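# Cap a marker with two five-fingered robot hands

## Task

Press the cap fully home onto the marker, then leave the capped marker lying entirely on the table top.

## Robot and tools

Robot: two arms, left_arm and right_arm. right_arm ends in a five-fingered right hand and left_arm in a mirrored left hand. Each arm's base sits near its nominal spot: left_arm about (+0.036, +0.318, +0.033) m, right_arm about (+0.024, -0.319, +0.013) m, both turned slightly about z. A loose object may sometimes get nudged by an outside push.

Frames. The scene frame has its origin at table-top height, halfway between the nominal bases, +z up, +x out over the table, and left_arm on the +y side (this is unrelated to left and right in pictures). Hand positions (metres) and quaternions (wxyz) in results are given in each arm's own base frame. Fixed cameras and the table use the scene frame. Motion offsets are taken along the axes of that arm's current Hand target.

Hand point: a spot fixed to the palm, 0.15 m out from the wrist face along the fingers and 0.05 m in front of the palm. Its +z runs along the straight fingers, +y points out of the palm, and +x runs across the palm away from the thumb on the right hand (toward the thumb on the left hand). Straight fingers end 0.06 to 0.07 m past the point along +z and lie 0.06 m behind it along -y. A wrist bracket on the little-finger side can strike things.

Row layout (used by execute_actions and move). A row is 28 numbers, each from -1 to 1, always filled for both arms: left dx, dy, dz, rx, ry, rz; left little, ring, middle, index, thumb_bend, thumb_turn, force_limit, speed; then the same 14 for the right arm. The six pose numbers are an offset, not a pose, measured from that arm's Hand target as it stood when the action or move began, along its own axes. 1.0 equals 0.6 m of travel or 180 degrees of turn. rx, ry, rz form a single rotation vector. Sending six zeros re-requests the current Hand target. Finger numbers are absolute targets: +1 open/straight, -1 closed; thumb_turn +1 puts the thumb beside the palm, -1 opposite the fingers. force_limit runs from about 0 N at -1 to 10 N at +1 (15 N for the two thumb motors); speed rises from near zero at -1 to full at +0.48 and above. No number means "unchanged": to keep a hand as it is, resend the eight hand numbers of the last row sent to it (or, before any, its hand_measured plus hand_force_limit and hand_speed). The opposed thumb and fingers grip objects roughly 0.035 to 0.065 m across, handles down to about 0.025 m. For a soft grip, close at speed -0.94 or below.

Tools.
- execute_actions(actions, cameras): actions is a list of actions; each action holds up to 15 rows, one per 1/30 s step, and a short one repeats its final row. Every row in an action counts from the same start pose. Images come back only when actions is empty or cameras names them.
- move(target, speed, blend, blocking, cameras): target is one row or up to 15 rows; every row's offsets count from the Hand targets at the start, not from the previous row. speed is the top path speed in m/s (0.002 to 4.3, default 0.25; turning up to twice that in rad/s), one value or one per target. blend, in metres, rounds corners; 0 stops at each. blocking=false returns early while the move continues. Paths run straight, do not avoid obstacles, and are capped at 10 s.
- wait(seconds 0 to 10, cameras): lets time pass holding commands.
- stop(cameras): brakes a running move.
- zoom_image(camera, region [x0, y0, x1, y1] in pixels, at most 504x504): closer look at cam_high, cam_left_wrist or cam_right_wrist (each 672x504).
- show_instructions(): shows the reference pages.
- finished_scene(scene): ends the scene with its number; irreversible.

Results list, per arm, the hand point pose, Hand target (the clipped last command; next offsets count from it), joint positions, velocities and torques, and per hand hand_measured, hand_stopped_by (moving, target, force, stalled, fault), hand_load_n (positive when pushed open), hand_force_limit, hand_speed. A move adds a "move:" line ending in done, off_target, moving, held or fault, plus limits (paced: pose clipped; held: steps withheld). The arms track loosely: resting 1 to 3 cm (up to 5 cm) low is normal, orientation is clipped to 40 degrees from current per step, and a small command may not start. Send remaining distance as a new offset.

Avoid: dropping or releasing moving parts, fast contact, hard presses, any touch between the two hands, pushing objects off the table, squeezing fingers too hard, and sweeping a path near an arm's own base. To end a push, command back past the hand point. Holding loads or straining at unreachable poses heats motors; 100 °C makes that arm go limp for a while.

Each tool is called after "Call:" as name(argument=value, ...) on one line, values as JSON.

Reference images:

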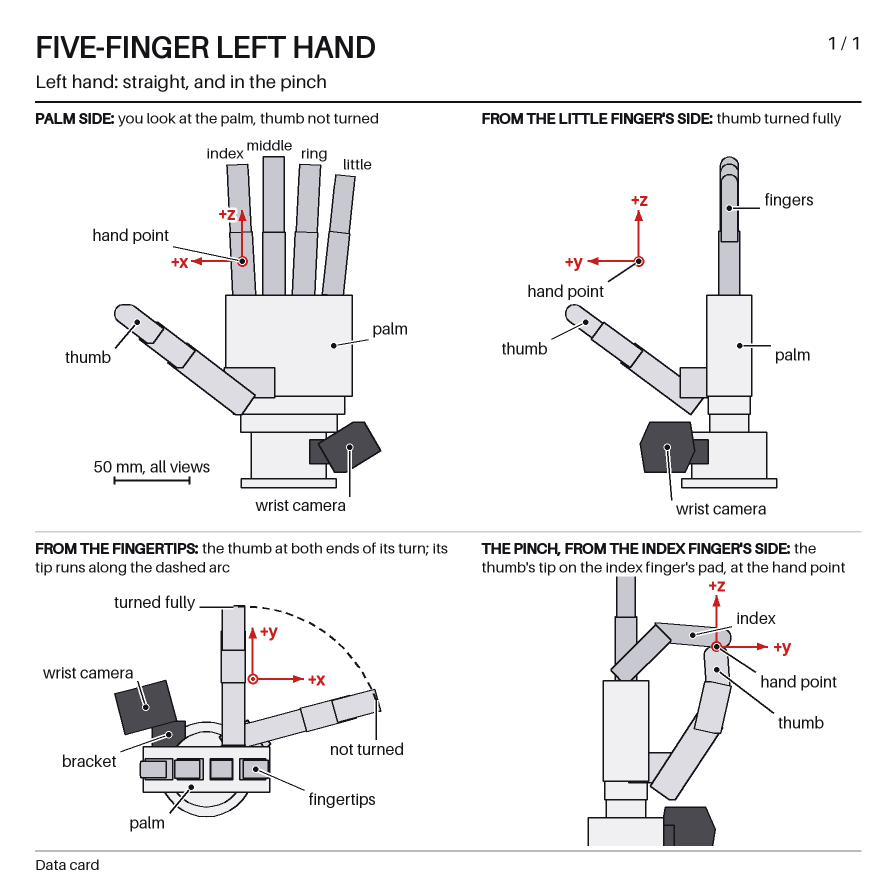

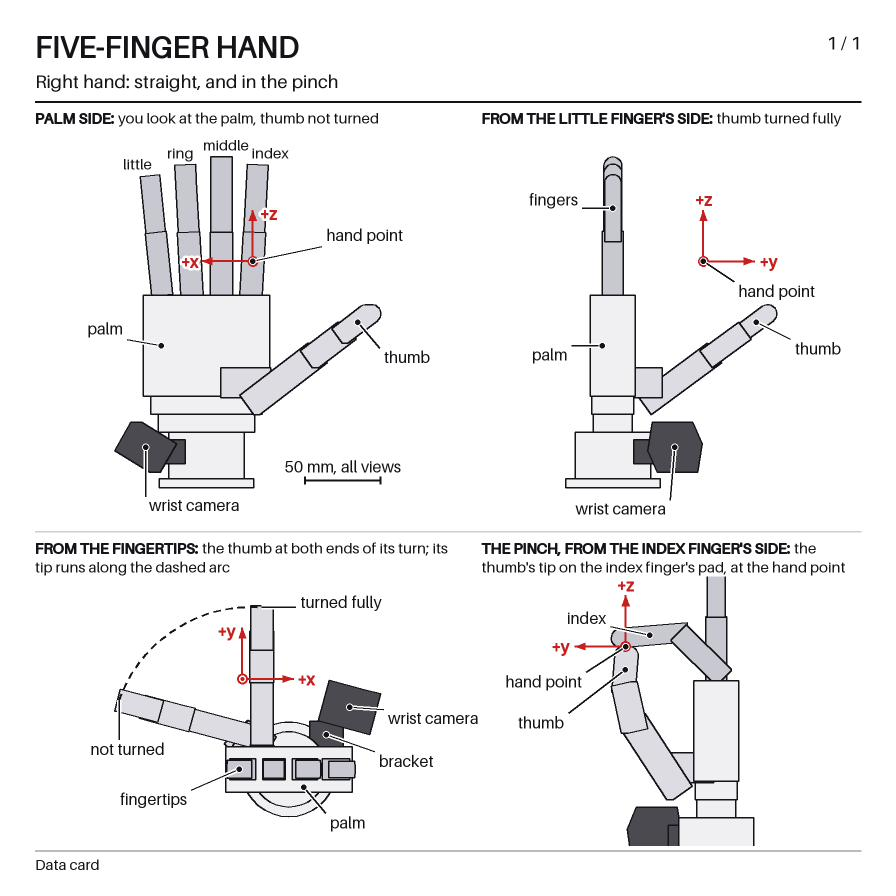

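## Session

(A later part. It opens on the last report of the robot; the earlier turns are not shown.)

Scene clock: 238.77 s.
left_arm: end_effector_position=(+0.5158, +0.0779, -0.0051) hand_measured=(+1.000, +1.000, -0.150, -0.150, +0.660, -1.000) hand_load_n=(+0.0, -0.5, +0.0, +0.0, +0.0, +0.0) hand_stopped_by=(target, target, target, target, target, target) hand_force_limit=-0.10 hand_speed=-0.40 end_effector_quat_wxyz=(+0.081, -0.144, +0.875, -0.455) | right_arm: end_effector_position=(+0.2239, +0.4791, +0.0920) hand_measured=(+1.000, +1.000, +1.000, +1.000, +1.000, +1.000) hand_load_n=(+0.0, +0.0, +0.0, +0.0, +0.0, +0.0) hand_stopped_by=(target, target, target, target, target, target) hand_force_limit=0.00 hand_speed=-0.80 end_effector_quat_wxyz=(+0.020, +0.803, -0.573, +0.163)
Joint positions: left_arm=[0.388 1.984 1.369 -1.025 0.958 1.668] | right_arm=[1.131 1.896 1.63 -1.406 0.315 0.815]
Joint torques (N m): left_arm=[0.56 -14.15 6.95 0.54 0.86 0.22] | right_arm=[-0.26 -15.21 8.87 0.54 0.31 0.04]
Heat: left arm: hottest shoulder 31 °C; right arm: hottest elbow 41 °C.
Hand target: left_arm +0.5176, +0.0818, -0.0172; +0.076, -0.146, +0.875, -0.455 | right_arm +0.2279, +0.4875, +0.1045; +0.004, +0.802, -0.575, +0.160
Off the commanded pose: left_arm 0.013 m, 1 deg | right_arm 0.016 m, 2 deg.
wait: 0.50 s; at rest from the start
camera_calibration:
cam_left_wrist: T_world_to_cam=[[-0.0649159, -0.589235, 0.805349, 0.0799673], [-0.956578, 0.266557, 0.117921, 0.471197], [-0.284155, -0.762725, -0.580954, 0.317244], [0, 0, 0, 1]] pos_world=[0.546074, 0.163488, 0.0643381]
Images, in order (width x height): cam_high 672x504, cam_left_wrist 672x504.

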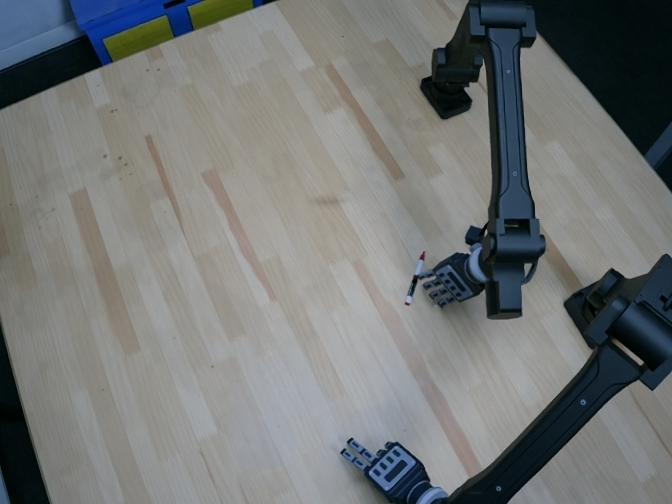

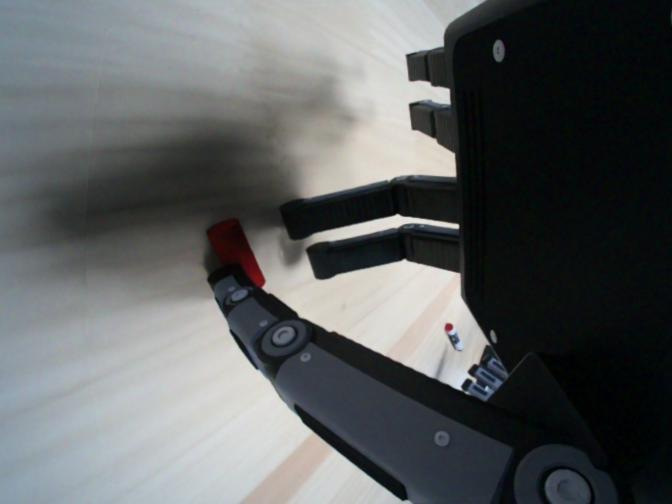

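Call:
move(target=[-0.0087,-0.0060,-0.0380,0,0,0,1,1,-0.15,-0.15,0.66,-1,-0.1,-0.4,0,0,0,0,0,0,1,1,1,1,1,1,0,-0.8], speed=0.1, cameras=["cam_left_wrist"])

Call:
zoom_image(camera="cam_left_wrist", region=[170, 160, 350, 310])

Scene clock: 245.87 s.
left_arm: end_effector_position=(+0.5061, +0.0920, +0.0022) hand_measured=(+1.000, +1.000, -0.150, -0.150, +0.660, -1.000) hand_load_n=(+0.0, +0.0, +0.5, +0.0, +0.0, +0.0) hand_stopped_by=(target, target, target, target, target, target) hand_force_limit=-0.10 hand_speed=-0.40 end_effector_quat_wxyz=(+0.072, -0.151, +0.874, -0.457) | right_arm: end_effector_position=(+0.2239, +0.4791, +0.0920) hand_measured=(+1.000, +1.000, +1.000, +1.000, +1.000, +1.000) hand_load_n=(+0.0, +0.0, +0.0, +0.0, +0.0, +0.0) hand_stopped_by=(target, target, target, target, target, target) hand_force_limit=0.00 hand_speed=-0.80 end_effector_quat_wxyz=(+0.020, +0.803, -0.573, +0.163)
Joint positions: left_arm=[0.42 1.984 1.388 -1.105 0.956 1.715] | right_arm=[1.131 1.896 1.63 -1.406 0.315 0.815]
Joint torques (N m): left_arm=[0.26 -14.39 8.76 0.14 0.78 0.23] | right_arm=[-0.32 -15.15 8.91 0.54 0.29 0.03]
Heat: left arm: hottest shoulder 31 °C; right arm: hottest elbow 41 °C.
Hand target: left_arm +0.5172, +0.0993, -0.0011; +0.076, -0.146, +0.875, -0.455 | right_arm +0.2279, +0.4875, +0.1045; +0.004, +0.802, -0.575, +0.160
Off the commanded pose: left_arm 0.014 m, 1 deg | right_arm 0.016 m, 2 deg.
move: off_target (left_arm, right_arm)
camera_calibration:
cam_left_wrist: T_world_to_cam=[[-0.0465322, -0.582552, 0.811461, 0.0718741], [-0.955118, 0.263852, 0.134651, 0.456802], [-0.292546, -0.768775, -0.568684, 0.33433], [0, 0, 0, 1]] pos_world=[0.537452, 0.178367, 0.0702964]
Images, in order (width x height): cam_left_wrist 672x504.

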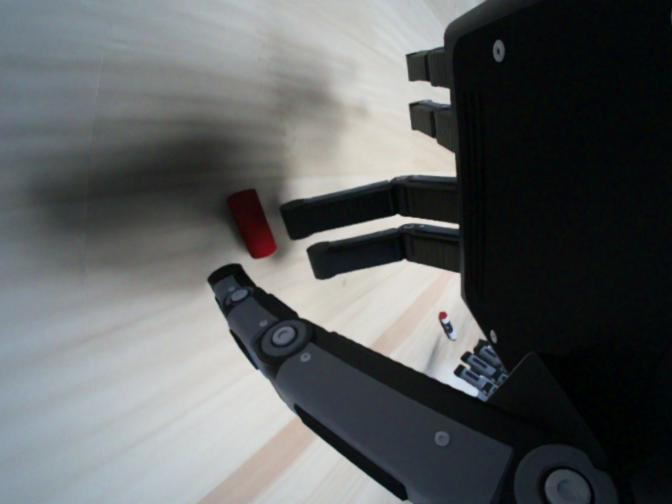

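Scaled by 2.800 from the camera's 672x504 image, which has a finer 960x720 frame.

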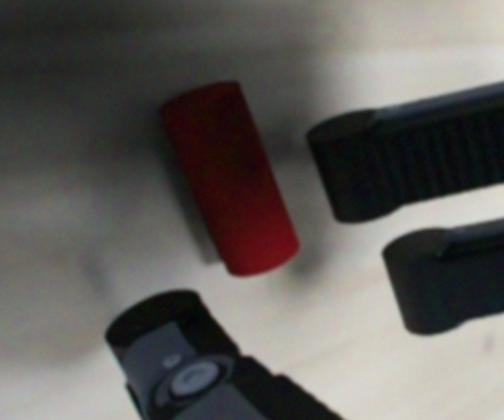

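Call:
move(target=[0,0.0218,0.0153,0,0,0,1,1,-0.15,-0.15,0.66,-1,-0.1,-0.4,0,0,0,0,0,0,1,1,1,1,1,1,0,-0.8], speed=0.08, cameras=["cam_left_wrist"])

Call:
zoom_image(camera="cam_left_wrist", region=[170, 160, 350, 310])

Scene clock: 254.17 s.
left_arm: end_effector_position=(+0.5063, +0.0921, -0.0081) hand_measured=(+1.000, +1.000, -0.150, -0.150, +0.660, -1.000) hand_load_n=(+0.0, -0.5, +0.0, +0.0, +0.0, +0.0) hand_stopped_by=(target, target, target, target, target, target) hand_force_limit=-0.10 hand_speed=-0.40 end_effector_quat_wxyz=(+0.069, -0.152, +0.873, -0.458) | right_arm: end_effector_position=(+0.2239, +0.4791, +0.0920) hand_measured=(+1.000, +1.000, +1.000, +1.000, +1.000, +1.000) hand_load_n=(+0.0, +0.0, +0.0, +0.0, -0.5, +0.0) hand_stopped_by=(target, target, target, target, target, target) hand_force_limit=0.00 hand_speed=-0.80 end_effector_quat_wxyz=(+0.020, +0.803, -0.573, +0.163)
Joint positions: left_arm=[0.42 2.004 1.388 -1.093 0.956 1.717] | right_arm=[1.131 1.896 1.63 -1.406 0.315 0.815]
Joint torques (N m): left_arm=[0.21 -14.21 7.91 0.91 0.79 0.22] | right_arm=[-0.26 -15.27 8.88 0.53 0.3 0.03]
Heat: left arm: hottest elbow 32 °C; right arm: hottest elbow 41 °C.
Hand target: left_arm +0.5172, +0.0993, -0.0171; +0.076, -0.146, +0.875, -0.455 | right_arm +0.2279, +0.4875, +0.1045; +0.004, +0.802, -0.575, +0.160
Off the commanded pose: left_arm 0.016 m, 1 deg | right_arm 0.016 m, 2 deg.
move: off_target (left_arm, right_arm)
camera_calibration:
cam_left_wrist: T_world_to_cam=[[-0.0421555, -0.580173, 0.813402, 0.0779329], [-0.95398, 0.265295, 0.139785, 0.457658], [-0.296891, -0.770077, -0.564657, 0.330961], [0, 0, 0, 1]] pos_world=[0.538142, 0.178666, 0.059515]
Images, in order (width x height): cam_left_wrist 672x504.

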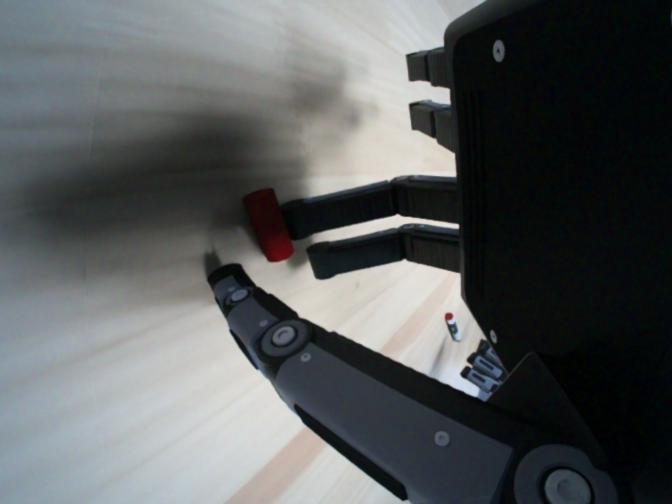

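Scaled by 2.800 from the camera's 672x504 image, which has a finer 960x720 frame.

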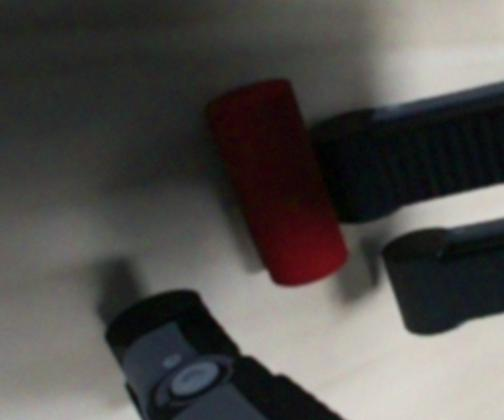

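Call:
move(target=[-0.0158,0,0,0,0,0,1,1,-0.15,-0.15,0.66,-1,-0.1,-0.4,0,0,0,0,0,0,1,1,1,1,1,1,0,-0.8], speed=0.08, cameras=["cam_left_wrist"])

Call:
zoom_image(camera="cam_left_wrist", region=[170, 160, 350, 310])

Scene clock: 260.43 s.
left_arm: end_effector_position=(+0.5139, +0.0955, -0.0098) hand_measured=(+1.000, +1.000, -0.150, -0.150, +0.660, -1.000) hand_load_n=(+0.0, +0.0, +0.0, +0.0, +0.0, +0.0) hand_stopped_by=(target, target, target, target, target, target) hand_force_limit=-0.10 hand_speed=-0.40 end_effector_quat_wxyz=(+0.072, -0.150, +0.874, -0.457) | right_arm: end_effector_position=(+0.2239, +0.4791, +0.0920) hand_measured=(+1.000, +1.000, +1.000, +1.000, +1.000, +1.000) hand_load_n=(+0.0, +0.0, +0.0, +0.0, +0.0, +0.0) hand_stopped_by=(target, target, target, target, target, target) hand_force_limit=0.00 hand_speed=-0.80 end_effector_quat_wxyz=(+0.020, +0.803, -0.573, +0.163)
Joint positions: left_arm=[0.42 2.02 1.411 -1.093 0.956 1.717] | right_arm=[1.131 1.896 1.63 -1.406 0.315 0.815]
Joint torques (N m): left_arm=[0.09 -14.39 8.73 0.49 0.8 0.19] | right_arm=[-0.38 -15.21 8.94 0.53 0.3 0.05]
Heat: left arm: hottest elbow 32 °C; right arm: hottest elbow 41 °C.
Hand target: left_arm +0.5262, +0.1023, -0.0170; +0.076, -0.146, +0.875, -0.455 | right_arm +0.2279, +0.4875, +0.1045; +0.004, +0.802, -0.575, +0.160
Off the commanded pose: left_arm 0.016 m, 1 deg | right_arm 0.016 m, 2 deg.
move: off_target (left_arm, right_arm)
camera_calibration:
cam_left_wrist: T_world_to_cam=[[-0.0475182, -0.582473, 0.81146, 0.0845389], [-0.954894, 0.264884, 0.134219, 0.464658], [-0.293122, -0.76848, -0.568786, 0.332746], [0, 0, 0, 1]] pos_world=[0.545251, 0.181869, 0.0582955]
Images, in order (width x height): cam_left_wrist 672x504.

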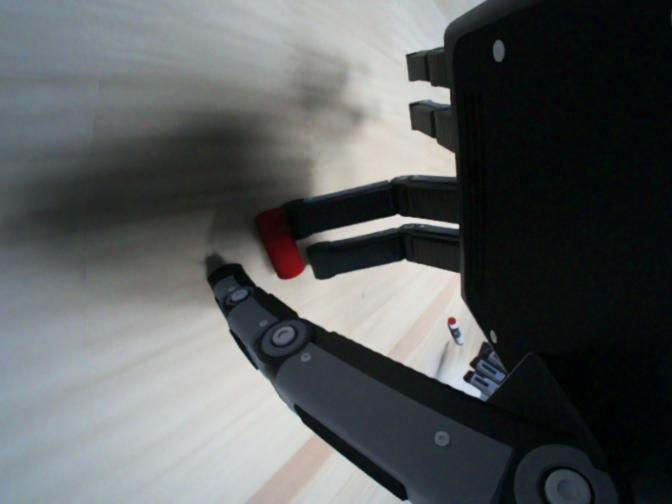

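Scaled by 2.800 from the camera's 672x504 image, which has a finer 960x720 frame.

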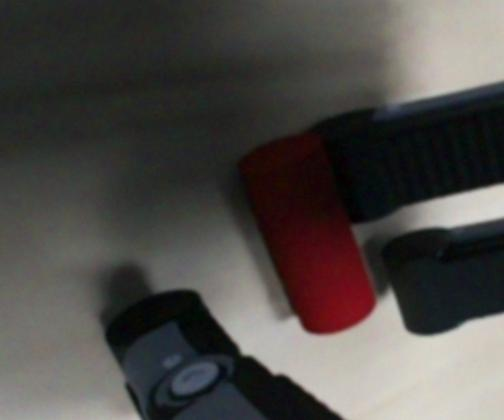

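Call:
move(target=[0,0,0,0,0,0,1,1,-0.6,-0.6,0.3,-1,0,-0.8,0,0,0,0,0,0,1,1,1,1,1,1,0,-0.8], speed=0.05, cameras=["cam_left_wrist"])

Call:
zoom_image(camera="cam_left_wrist", region=[170, 160, 350, 310])

Scene clock: 273.33 s.
left_arm: end_effector_position=(+0.5138, +0.0955, -0.0100) hand_measured=(+1.000, +1.000, -0.534, -0.600, +0.456, -1.000) hand_load_n=(+0.0, +0.0, +5.0, +0.0, +7.5, +1.0) hand_stopped_by=(target, target, force, target, force, target) hand_force_limit=0.00 hand_speed=-0.80 end_effector_quat_wxyz=(+0.072, -0.151, +0.874, -0.457) | right_arm: end_effector_position=(+0.2239, +0.4791, +0.0920) hand_measured=(+1.000, +1.000, +1.000, +1.000, +1.000, +1.000) hand_load_n=(+0.0, +0.0, +0.0, +0.0, +0.0, +0.0) hand_stopped_by=(target, target, target, target, target, target) hand_force_limit=0.00 hand_speed=-0.80 end_effector_quat_wxyz=(+0.020, +0.803, -0.573, +0.163)
Joint positions: left_arm=[0.42 2.021 1.411 -1.093 0.956 1.717] | right_arm=[1.131 1.896 1.63 -1.406 0.315 0.815]
Joint torques (N m): left_arm=[0.09 -14.45 8.75 0.49 0.81 0.19] | right_arm=[-0.32 -15.09 8.94 0.47 0.29 0.04]
Heat: left arm: hottest elbow 34 °C; right arm: hottest elbow 41 °C.
Hand target: left_arm +0.5261, +0.1023, -0.0170; +0.076, -0.146, +0.875, -0.455 | right_arm +0.2279, +0.4875, +0.1045; +0.004, +0.802, -0.575, +0.160
Off the commanded pose: left_arm 0.016 m, 1 deg | right_arm 0.016 m, 2 deg.
move: off_target (left_arm, right_arm)
camera_calibration:
cam_left_wrist: T_world_to_cam=[[-0.047242, -0.582391, 0.811535, 0.0846116], [-0.954842, 0.264914, 0.134529, 0.464646], [-0.293336, -0.768532, -0.568606, 0.332691], [0, 0, 0, 1]] pos_world=[0.54525, 0.181869, 0.0579964]
Images, in order (width x height): cam_left_wrist 672x504.

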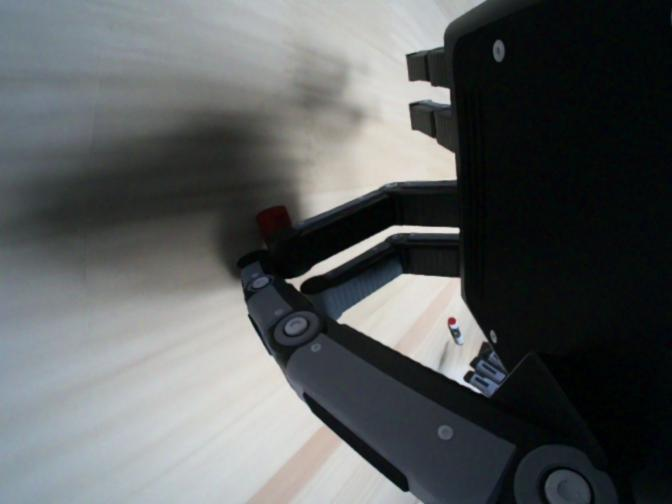

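Scaled by 2.800 from the camera's 672x504 image, which has a finer 960x720 frame.

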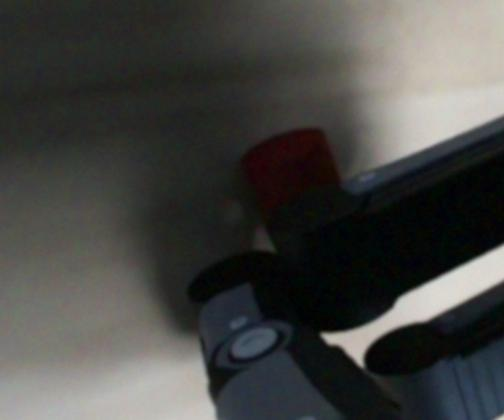

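Call:
move(target=[0,0,0,0,0,0,1,1,-0.15,-0.15,0.6,-1,-0.1,-0.6,0,0,0,0,0,0,1,1,1,1,1,1,0,-0.8], speed=0.05)

Call:
move(target=[0,0.015,0.0105,0,0,0,1,1,-0.15,-0.15,0.6,-1,-0.1,-0.6,0,0,0,0,0,0,1,1,1,1,1,1,0,-0.8], speed=0.05, cameras=["cam_left_wrist"])

Call:
zoom_image(camera="cam_left_wrist", region=[170, 160, 350, 310])

Scene clock: 291.57 s.
left_arm: end_effector_position=(+0.5138, +0.0955, -0.0100) hand_measured=(+1.000, +1.000, -0.150, -0.150, +0.600, -1.000) hand_load_n=(+0.0, +0.0, +0.0, +0.0, +0.5, +0.0) hand_stopped_by=(target, target, target, target, target, target) hand_force_limit=-0.10 hand_speed=-0.60 end_effector_quat_wxyz=(+0.072, -0.151, +0.874, -0.457) | right_arm: end_effector_position=(+0.2239, +0.4791, +0.0920) hand_measured=(+1.000, +1.000, +1.000, +1.000, +1.000, +1.000) hand_load_n=(+0.0, +0.0, +0.0, +0.0, +0.0, +0.0) hand_stopped_by=(target, target, target, target, target, target) hand_force_limit=0.00 hand_speed=-0.80 end_effector_quat_wxyz=(+0.020, +0.803, -0.573, +0.163)
Joint positions: left_arm=[0.42 2.021 1.411 -1.093 0.956 1.717] | right_arm=[1.131 1.896 1.63 -1.406 0.315 0.815]
Joint torques (N m): left_arm=[0.09 -14.33 8.72 0.44 0.82 0.19] | right_arm=[-0.32 -15.09 8.87 0.51 0.3 0.03]
Heat: left arm: hottest elbow 35 °C; right arm: hottest elbow 41 °C.
Hand target: left_arm +0.5261, +0.1023, -0.0170; +0.076, -0.146, +0.875, -0.455 | right_arm +0.2279, +0.4875, +0.1045; +0.004, +0.802, -0.575, +0.160
Off the commanded pose: left_arm 0.016 m, 1 deg | right_arm 0.016 m, 2 deg.
move: off_target (left_arm, right_arm)

Scene clock: 292.27 s.
left_arm: end_effector_position=(+0.5136, +0.0951, -0.0115) hand_measured=(+1.000, +1.000, -0.150, -0.150, +0.600, -1.000) hand_load_n=(+0.0, +0.0, -2.0, +0.0, +0.0, +0.0) hand_stopped_by=(target, target, target, target, target, target) hand_force_limit=-0.10 hand_speed=-0.60 end_effector_quat_wxyz=(+0.071, -0.151, +0.873, -0.458) | right_arm: end_effector_position=(+0.2239, +0.4791, +0.0920) hand_measured=(+1.000, +1.000, +1.000, +1.000, +1.000, +1.000) hand_load_n=(+0.0, +0.0, +0.0, +0.0, +0.0, +0.0) hand_stopped_by=(target, target, target, target, target, target) hand_force_limit=0.00 hand_speed=-0.80 end_effector_quat_wxyz=(+0.020, +0.803, -0.573, +0.163)
Joint positions: left_arm=[0.42 2.024 1.411 -1.093 0.957 1.717] | right_arm=[1.131 1.896 1.63 -1.406 0.315 0.815]
Joint torques (N m): left_arm=[0.15 -13.39 8.17 1.4 0.74 0.19] | right_arm=[-0.32 -15.38 8.88 0.5 0.3 0.05]
Heat: left arm: hottest elbow 35 °C; right arm: hottest elbow 41 °C.
Hand target: left_arm +0.5261, +0.1023, -0.0280; +0.076, -0.146, +0.875, -0.455 | right_arm +0.2279, +0.4875, +0.1045; +0.004, +0.802, -0.575, +0.160
Off the commanded pose: left_arm 0.022 m, 1 deg | right_arm 0.016 m, 2 deg.
move: off_target (left_arm, right_arm)
camera_calibration:
cam_left_wrist: T_world_to_cam=[[-0.0453354, -0.580299, 0.813141, 0.0844316], [-0.954604, 0.265054, 0.135933, 0.464609], [-0.294408, -0.770065, -0.565972, 0.332201], [0, 0, 0, 1]] pos_world=[0.545148, 0.181665, 0.0562056]
Images, in order (width x height): cam_left_wrist 672x504.

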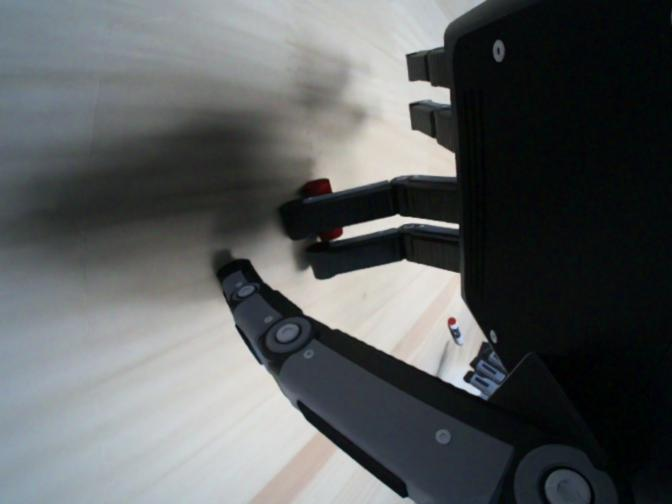

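Scaled by 2.800 from the camera's 672x504 image, which has a finer 960x720 frame.

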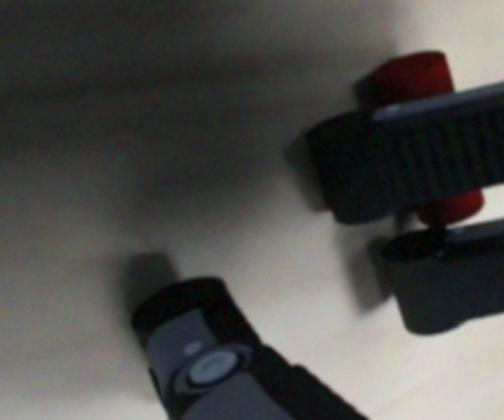

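Call:
move(target=[0,-0.0545,-0.0383,0,0,0,1,1,0.1,0.1,0.6,-1,-0.1,-0.6,0,0,0,0,0,0,1,1,1,1,1,1,0,-0.8], speed=0.1, cameras=["cam_left_wrist","cam_high"])

Call:
zoom_image(camera="cam_left_wrist", region=[170, 160, 350, 310])

Scene clock: 299.00 s.
left_arm: end_effector_position=(+0.5084, +0.0975, -0.0042) hand_measured=(+1.000, +1.000, +0.100, +0.100, +0.600, -1.000) hand_load_n=(+0.0, +0.0, +0.0, +0.0, +0.0, +0.0) hand_stopped_by=(target, target, target, target, target, target) hand_force_limit=-0.10 hand_speed=-0.60 end_effector_quat_wxyz=(+0.057, -0.163, +0.870, -0.461) | right_arm: end_effector_position=(+0.2239, +0.4791, +0.0920) hand_measured=(+1.000, +1.000, +1.000, +1.000, +1.000, +1.000) hand_load_n=(+0.0, +0.0, +0.0, +0.0, +0.0, +0.0) hand_stopped_by=(target, target, target, target, target, target) hand_force_limit=0.00 hand_speed=-0.80 end_effector_quat_wxyz=(+0.020, +0.803, -0.573, +0.163)
Joint positions: left_arm=[0.428 2.024 1.428 -1.146 0.957 1.717] | right_arm=[1.131 1.896 1.63 -1.406 0.315 0.815]
Joint torques (N m): left_arm=[-0.79 -18.08 8.94 0.06 0.79 0.18] | right_arm=[-0.5 -15.21 8.94 0.49 0.29 0.04]
Heat: left arm: hottest elbow 35 °C; right arm: hottest elbow 41 °C.
Hand target: left_arm +0.5262, +0.1024, +0.0120; +0.076, -0.146, +0.875, -0.455 | right_arm +0.2279, +0.4875, +0.1045; +0.004, +0.802, -0.575, +0.160
Off the commanded pose: left_arm 0.024 m, 3 deg | right_arm 0.016 m, 2 deg.
move: off_target (left_arm, right_arm)
camera_calibration:
cam_left_wrist: T_world_to_cam=[[-0.0133045, -0.568868, 0.822321, 0.0623], [-0.951763, 0.259327, 0.163999, 0.457202], [-0.306544, -0.780473, -0.544878, 0.34396], [0, 0, 0, 1]] pos_world=[0.541416, 0.185327, 0.0612049]
Images, in order (width x height): cam_high 672x504, cam_left_wrist 672x504.

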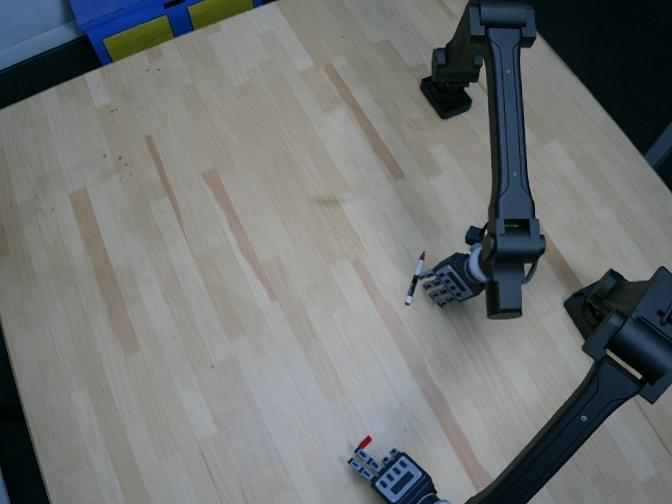

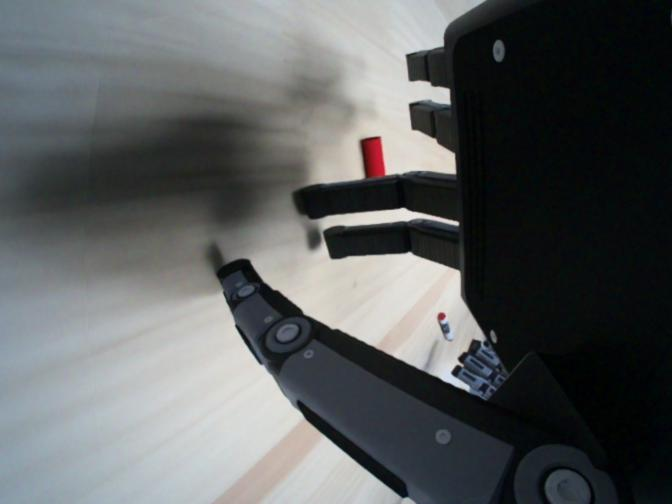

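Scaled by 2.800 from the camera's 672x504 image, which has a finer 960x720 frame.

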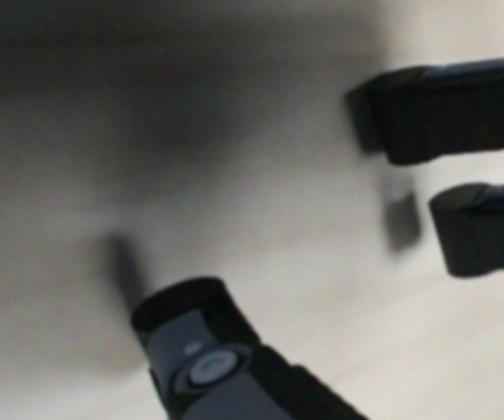

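Call:
move(target=[0,-0.0545,-0.0383,0,0,0,1,1,-0.1,-0.1,0.6,-1,-0.1,-0.6,0,0,0,0,0,0,1,1,1,1,1,1,0,-0.8], speed=0.1, cameras=["cam_left_wrist","cam_high"])

Call:
zoom_image(camera="cam_left_wrist", region=[300, 120, 420, 220])

Call:
zoom_image(camera="cam_high", region=[340, 420, 390, 470])

Scene clock: 306.80 s.
left_arm: end_effector_position=(+0.5119, +0.0992, +0.0380) hand_measured=(+1.000, +1.000, -0.100, -0.100, +0.600, -1.000) hand_load_n=(+0.0, +0.0, +0.0, +0.0, +0.0, +0.0) hand_stopped_by=(target, target, target, target, target, target) hand_force_limit=-0.10 hand_speed=-0.60 end_effector_quat_wxyz=(+0.061, -0.161, +0.871, -0.460) | right_arm: end_effector_position=(+0.2239, +0.4791, +0.0920) hand_measured=(+1.000, +1.000, +1.000, +1.000, +1.000, +1.000) hand_load_n=(+0.0, +0.0, +0.0, +0.0, +0.0, +0.0) hand_stopped_by=(target, target, target, target, target, target) hand_force_limit=0.00 hand_speed=-0.80 end_effector_quat_wxyz=(+0.020, +0.803, -0.573, +0.163)
Joint positions: left_arm=[0.428 1.971 1.47 -1.233 0.956 1.717] | right_arm=[1.131 1.896 1.63 -1.406 0.315 0.815]
Joint torques (N m): left_arm=[-0.67 -17.61 9.06 0.06 0.82 0.19] | right_arm=[-0.32 -15.21 8.9 0.55 0.3 0.04]
Heat: left arm: hottest elbow 35 °C; right arm: hottest elbow 41 °C.
Hand target: left_arm +0.5261, +0.1024, +0.0520; +0.076, -0.146, +0.875, -0.455 | right_arm +0.2279, +0.4875, +0.1045; +0.004, +0.802, -0.575, +0.160
Off the commanded pose: left_arm 0.020 m, 3 deg | right_arm 0.016 m, 2 deg.
move: off_target (left_arm, right_arm)
camera_calibration:
cam_left_wrist: T_world_to_cam=[[-0.0192652, -0.571906, 0.820093, 0.0320087], [-0.952892, 0.258835, 0.158118, 0.4541], [-0.302697, -0.778414, -0.549951, 0.367367], [0, 0, 0, 1]] pos_world=[0.544526, 0.186732, 0.103982]
Images, in order (width x height): cam_high 672x504, cam_left_wrist 672x504.

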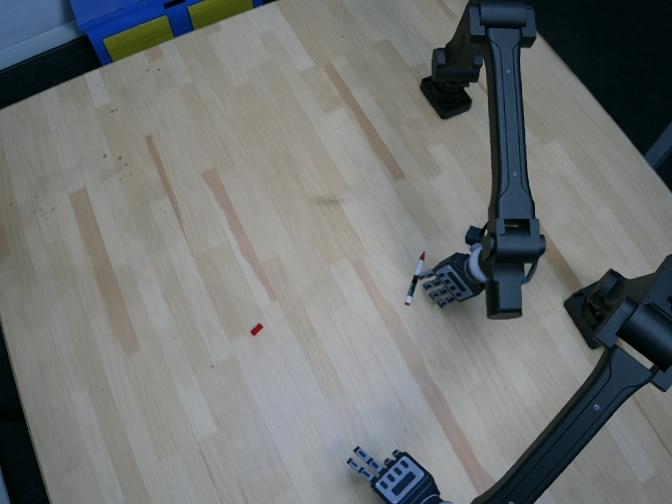

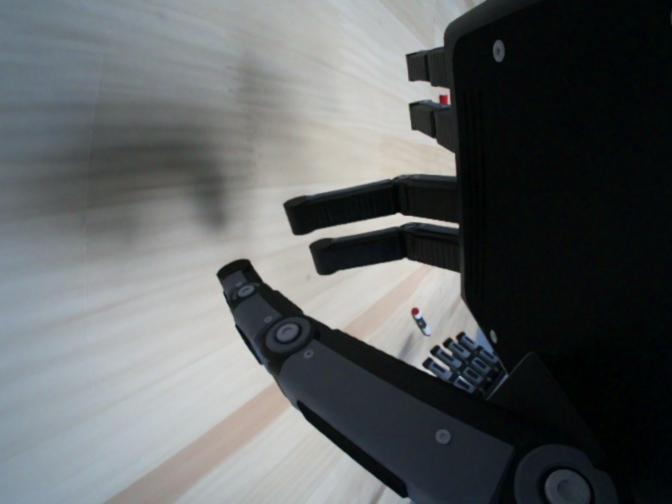

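Scaled by 4.200 from the camera's 672x504 image, which has a finer 960x720 frame.

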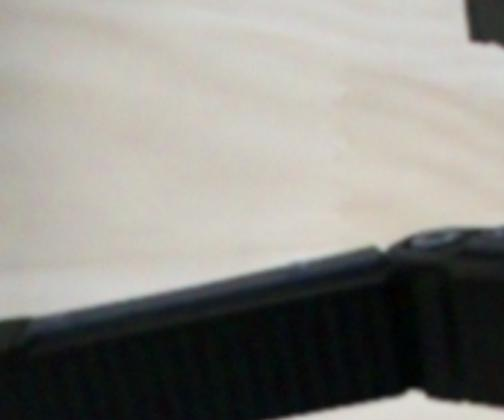

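Scaled by 10.080 from the camera's 672x504 image, which has a finer 960x720 frame.

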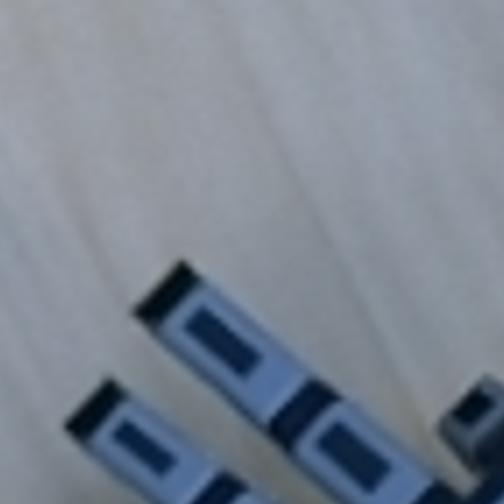

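Call:
wait(seconds=0.2, cameras=["cam_high"])

Scene clock: 310.40 s.
left_arm: end_effector_position=(+0.5119, +0.0992, +0.0380) hand_measured=(+1.000, +1.000, -0.100, -0.100, +0.600, -1.000) hand_load_n=(+0.0, +0.5, +0.0, +0.0, +0.0, +0.0) hand_stopped_by=(target, target, target, target, target, target) hand_force_limit=-0.10 hand_speed=-0.60 end_effector_quat_wxyz=(+0.061, -0.161, +0.871, -0.460) | right_arm: end_effector_position=(+0.2239, +0.4791, +0.0920) hand_measured=(+1.000, +1.000, +1.000, +1.000, +1.000, +1.000) hand_load_n=(+0.0, +0.0, +0.0, +0.0, +0.0, +0.0) hand_stopped_by=(target, target, target, target, target, target) hand_force_limit=0.00 hand_speed=-0.80 end_effector_quat_wxyz=(+0.020, +0.803, -0.573, +0.163)
Joint positions: left_arm=[0.428 1.971 1.47 -1.233 0.956 1.717] | right_arm=[1.131 1.896 1.63 -1.406 0.315 0.815]
Joint torques (N m): left_arm=[-0.67 -17.55 9.02 0.03 0.82 0.2] | right_arm=[-0.21 -15.44 8.9 0.51 0.3 0.04]
Heat: left arm: hottest elbow 35 °C; right arm: hottest elbow 41 °C.
Hand target: left_arm +0.5261, +0.1024, +0.0520; +0.076, -0.146, +0.875, -0.455 | right_arm +0.2279, +0.4875, +0.1045; +0.004, +0.802, -0.575, +0.160
Off the commanded pose: left_arm 0.020 m, 3 deg | right_arm 0.016 m, 2 deg.
wait: 0.20 s; at rest from the start
Images, in order (width x height): cam_high 672x504.

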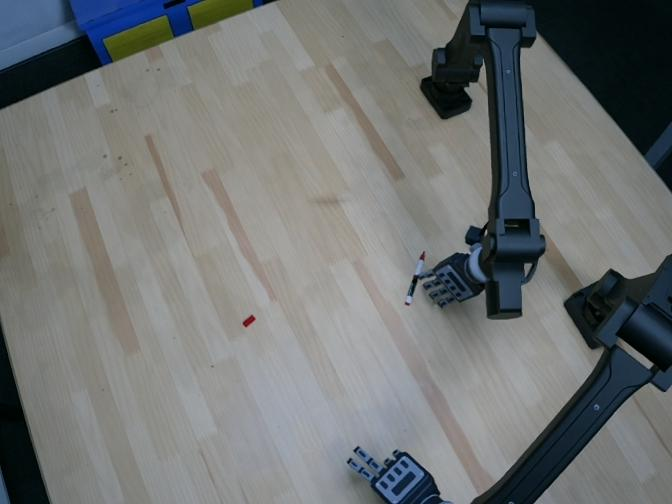

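Call:
wait(seconds=1, cameras=["cam_high"])

Call:
zoom_image(camera="cam_high", region=[220, 290, 270, 340])

Scene clock: 314.50 s.
left_arm: end_effector_position=(+0.5119, +0.0992, +0.0380) hand_measured=(+1.000, +1.000, -0.100, -0.100, +0.600, -1.000) hand_load_n=(+0.0, +0.0, +0.0, +0.0, +0.0, +0.0) hand_stopped_by=(target, target, target, target, target, target) hand_force_limit=-0.10 hand_speed=-0.60 end_effector_quat_wxyz=(+0.061, -0.161, +0.871, -0.460) | right_arm: end_effector_position=(+0.2239, +0.4791, +0.0920) hand_measured=(+1.000, +1.000, +1.000, +1.000, +1.000, +1.000) hand_load_n=(+0.0, +0.0, +0.0, +0.0, +0.0, +0.0) hand_stopped_by=(target, target, target, target, target, target) hand_force_limit=0.00 hand_speed=-0.80 end_effector_quat_wxyz=(+0.020, +0.803, -0.573, +0.163)
Joint positions: left_arm=[0.428 1.971 1.47 -1.233 0.956 1.717] | right_arm=[1.131 1.896 1.63 -1.406 0.315 0.815]
Joint torques (N m): left_arm=[-0.5 -17.55 9.03 0.03 0.81 0.19] | right_arm=[-0.38 -15.38 8.9 0.51 0.3 0.04]
Heat: left arm: hottest elbow 35 °C; right arm: hottest elbow 41 °C.
Hand target: left_arm +0.5261, +0.1024, +0.0520; +0.076, -0.146, +0.875, -0.455 | right_arm +0.2279, +0.4875, +0.1045; +0.004, +0.802, -0.575, +0.160
Off the commanded pose: left_arm 0.020 m, 3 deg | right_arm 0.016 m, 2 deg.
wait: 1.00 s; at rest from the start
Images, in order (width x height): cam_high 672x504.

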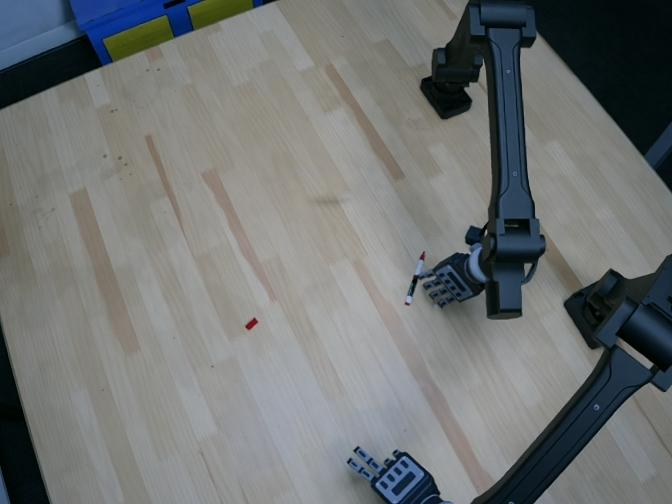

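Scaled by 10.080 from the camera's 672x504 image, which has a finer 960x720 frame.

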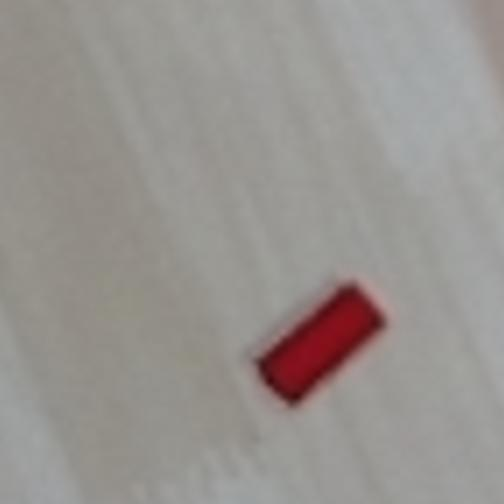

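Call:
move(target=[0.0097,-0.4432,0.5803,0.0279,0.011,0.0071,1,1,-0.1,-0.15,0.62,-1,-0.1,-0.2,0,0,0,0,0,0,1,1,1,1,1,1,0,-0.8], speed=0.25, cameras=["cam_high","cam_left_wrist"])

Call:
zoom_image(camera="cam_high", region=[220, 290, 280, 350])

Scene clock: 338.87 s.
left_arm: end_effector_position=(+0.6433, -0.3118, +0.0727) hand_measured=(+1.000, +1.000, -0.100, -0.150, +0.620, -1.000) hand_load_n=(+0.0, +0.0, +0.0, +0.0, +0.0, +0.0) hand_stopped_by=(target, target, target, target, target, target) hand_force_limit=-0.10 hand_speed=-0.20 end_effector_quat_wxyz=(+0.064, -0.122, +0.860, -0.491) | right_arm: end_effector_position=(+0.2239, +0.4791, +0.0920) hand_measured=(+1.000, +1.000, +1.000, +1.000, +1.000, +1.000) hand_load_n=(+0.0, -0.5, +0.0, +0.0, +0.0, +0.0) hand_stopped_by=(target, target, target, target, target, target) hand_force_limit=0.00 hand_speed=-0.80 end_effector_quat_wxyz=(+0.020, +0.803, -0.573, +0.163)
Joint positions: left_arm=[-0.262 2.065 1.655 -0.451 0.835 0.701] | right_arm=[1.131 1.896 1.63 -1.406 0.315 0.815]
Joint torques (N m): left_arm=[0.5 -17.08 11.1 2.55 0.53 -0.01] | right_arm=[-0.21 -15.21 8.87 0.49 0.31 0.04]
Heat: left arm: hottest elbow 35 °C; right arm: hottest elbow 41 °C.
Hand target: left_arm +0.6629, -0.3134, +0.0699; +0.072, -0.125, +0.857, -0.495 | right_arm +0.2279, +0.4875, +0.1045; +0.004, +0.802, -0.575, +0.160
Off the commanded pose: left_arm 0.020 m, 1 deg | right_arm 0.016 m, 2 deg.
move: off_target (left_arm, right_arm)
camera_calibration:
cam_left_wrist: T_world_to_cam=[[-0.0991744, -0.519175, 0.848894, -0.163219], [-0.940235, 0.328178, 0.0908648, 0.698578], [-0.325763, -0.789149, -0.520694, 0.11557], [0, 0, 0, 1]] pos_world=[0.678289, -0.222795, 0.135257]
Images, in order (width x height): cam_high 672x504, cam_left_wrist 672x504.

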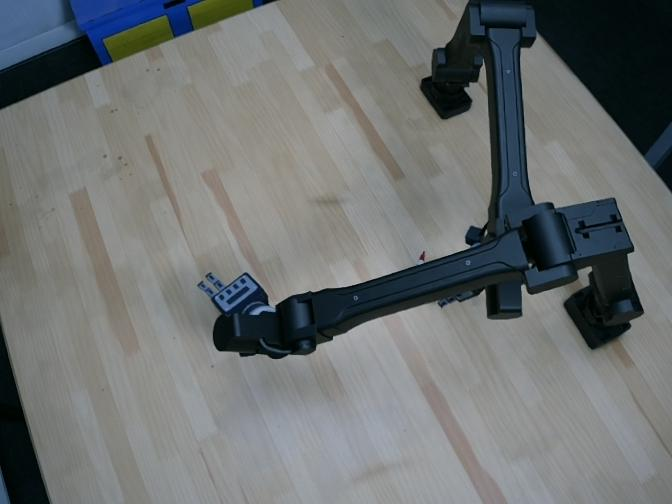

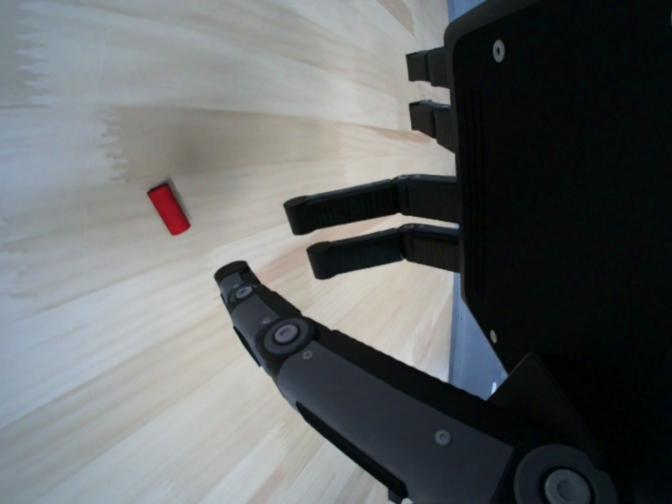

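Scaled by 8.400 from the camera's 672x504 image, which has a finer 960x720 frame.

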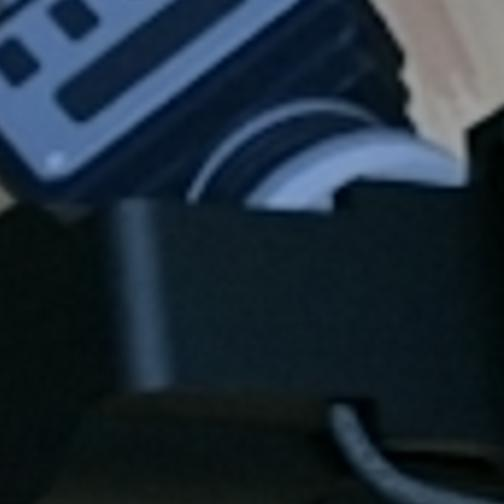

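Call:
move(target=[-0.0265,0.054,0.0497,0,0,0,1,1,-0.1,-0.15,0.62,-1,-0.1,-0.2,0,0,0,0,0,0,1,1,1,1,1,1,0,-0.8], speed=0.12, cameras=["cam_left_wrist"])

Call:
zoom_image(camera="cam_left_wrist", region=[170, 160, 350, 310])

Scene clock: 345.17 s.
left_arm: end_effector_position=(+0.6433, -0.3119, +0.0725) hand_measured=(+1.000, +1.000, -0.100, -0.150, +0.620, -1.000) hand_load_n=(+0.0, +0.0, +0.0, +0.0, +0.0, +0.0) hand_stopped_by=(target, target, target, target, target, target) hand_force_limit=-0.10 hand_speed=-0.20 end_effector_quat_wxyz=(+0.064, -0.122, +0.860, -0.491) | right_arm: end_effector_position=(+0.2239, +0.4791, +0.0920) hand_measured=(+1.000, +1.000, +1.000, +1.000, +1.000, +1.000) hand_load_n=(+0.0, +0.0, +0.0, +0.0, +0.0, +0.0) hand_stopped_by=(target, target, target, target, target, target) hand_force_limit=0.00 hand_speed=-0.80 end_effector_quat_wxyz=(+0.020, +0.803, -0.573, +0.163)
Joint positions: left_arm=[-0.262 2.066 1.655 -0.451 0.835 0.7] | right_arm=[1.131 1.896 1.63 -1.406 0.315 0.815]
Joint torques (N m): left_arm=[-0.03 -19.9 7.57 1.95 0.65 0.1] | right_arm=[-0.21 -15.27 8.9 0.55 0.3 0.05]
Heat: left arm: hottest elbow 35 °C; right arm: hottest elbow 41 °C.
Hand target: left_arm +0.6432, -0.3118, +0.0725; +0.064, -0.122, +0.860, -0.491 (not the last commanded pose) | right_arm +0.2279, +0.4875, +0.1045; +0.004, +0.802, -0.575, +0.160
Off the commanded pose: left_arm 0.059 m, 1 deg | right_arm 0.016 m, 2 deg.
move: held (left_arm; a check stopped the path), off_target (right_arm); limits=held
pose unreachable (left arm): on one or more control steps of this call, first in action 0 (counted from 0), this arm could not follow its commanded pose, so it was not sent that pose on those steps. It may still have moved: this result reports where it is.
cause: moving toward the commanded pose would bring a part of the arm too close to another arm (a part of this arm just beyond joint 3 (elbow) and a part of the right arm just beyond its joint 3 (elbow), along the way the arms are being sent, or toward where that arm still pushes).
camera_calibration:
cam_left_wrist: T_world_to_cam=[[-0.0987099, -0.519002, 0.849055, -0.163349], [-0.940315, 0.327884, 0.0911057, 0.698552], [-0.325675, -0.789386, -0.52039, 0.115312], [0, 0, 0, 1]] pos_world=[0.678289, -0.222796, 0.135058]
Images, in order (width x height): cam_left_wrist 672x504.

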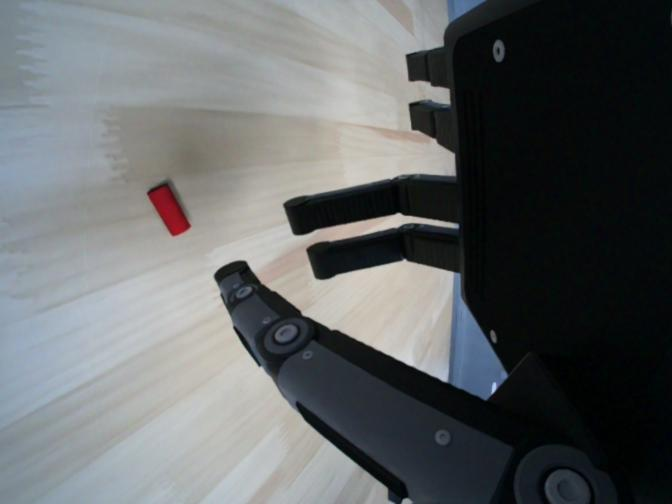

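Scaled by 2.800 from the camera's 672x504 image, which has a finer 960x720 frame.

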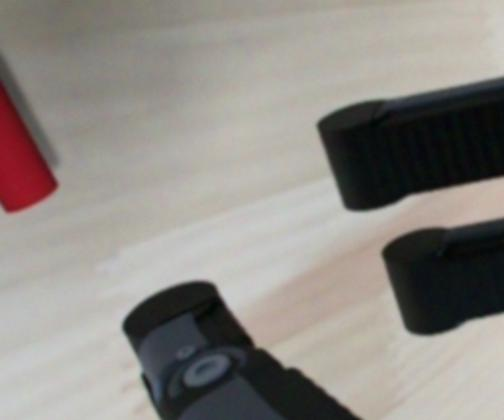

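Call:
move(target=[[0,0,0,0,0,0,1,1,-0.1,-0.15,0.62,-1,-0.1,-0.2,0.0523,-0.0355,-0.1895,0,0,0,1,1,1,1,1,1,0,-0.8],[0,0,0,0,0,0,1,1,-0.1,-0.15,0.62,-1,-0.1,-0.2,0.6837,0.0243,-0.0268,0,0,0,1,1,1,1,1,1,0,-0.8]], speed=0.25, blend=0.03, cameras=["cam_high","cam_left_wrist"])

Scene clock: 358.03 s.
left_arm: end_effector_position=(+0.6433, -0.3119, +0.0725) hand_measured=(+1.000, +1.000, -0.100, -0.150, +0.620, -1.000) hand_load_n=(+0.0, +0.0, +0.0, +0.0, +0.0, +0.0) hand_stopped_by=(target, target, target, target, target, target) hand_force_limit=-0.10 hand_speed=-0.20 end_effector_quat_wxyz=(+0.064, -0.122, +0.860, -0.491) | right_arm: end_effector_position=(+0.2232, +0.4777, +0.0907) hand_measured=(+1.000, +1.000, +1.000, +1.000, +1.000, +1.000) hand_load_n=(+0.0, +0.0, +0.0, +0.0, +0.0, +0.0) hand_stopped_by=(target, target, target, target, target, target) hand_force_limit=0.00 hand_speed=-0.80 end_effector_quat_wxyz=(+0.022, +0.803, -0.572, +0.163)
Joint positions: left_arm=[-0.262 2.066 1.655 -0.451 0.835 0.7] | right_arm=[1.131 1.896 1.626 -1.406 0.315 0.815]
Joint torques (N m): left_arm=[-0.21 -20.01 7.56 1.98 0.64 0.11] | right_arm=[-0.26 -14.68 7.3 0.53 0.29 0.03]
Heat: left arm: hottest elbow 35 °C; right arm: hottest elbow 41 °C.
Hand target: left_arm +0.6432, -0.3118, +0.0725; +0.064, -0.122, +0.860, -0.491 | right_arm +0.2238, +0.4791, +0.0920; +0.020, +0.803, -0.573, +0.163 (not the last commanded pose)
Off the commanded pose: left_arm 0.000 m, 0 deg | right_arm 0.407 m, 2 deg.
move: held (right_arm; a check stopped the path); path passed 0 of 2 targets; limits=held
pose unreachable (right arm): on one or more control steps of this call, first in action 0 (counted from 0), this arm could not follow its commanded pose, so it was not sent that pose on those steps. It may still have moved: this result reports where it is.
cause: moving toward the commanded pose would bring a part of the arm too close to another arm (a part of this arm just beyond joint 3 (elbow) and a part of the left arm just beyond its joint 3 (elbow), where that arm would come to rest).
camera_calibration:
cam_left_wrist: T_world_to_cam=[[-0.0987099, -0.519002, 0.849055, -0.163349], [-0.940315, 0.327884, 0.0911057, 0.698552], [-0.325675, -0.789386, -0.52039, 0.115312], [0, 0, 0, 1]] pos_world=[0.678289, -0.222796, 0.135058]
Images, in order (width x height): cam_high 672x504, cam_left_wrist 672x504.

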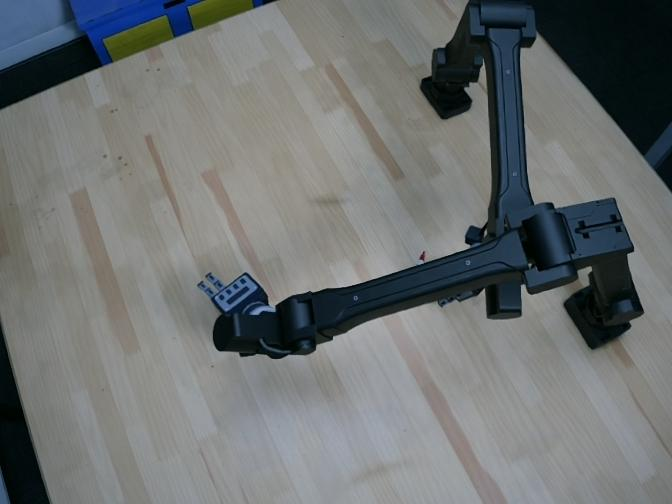

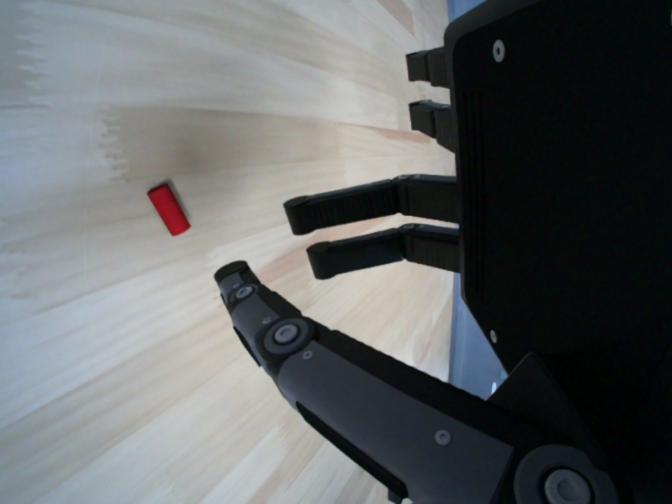

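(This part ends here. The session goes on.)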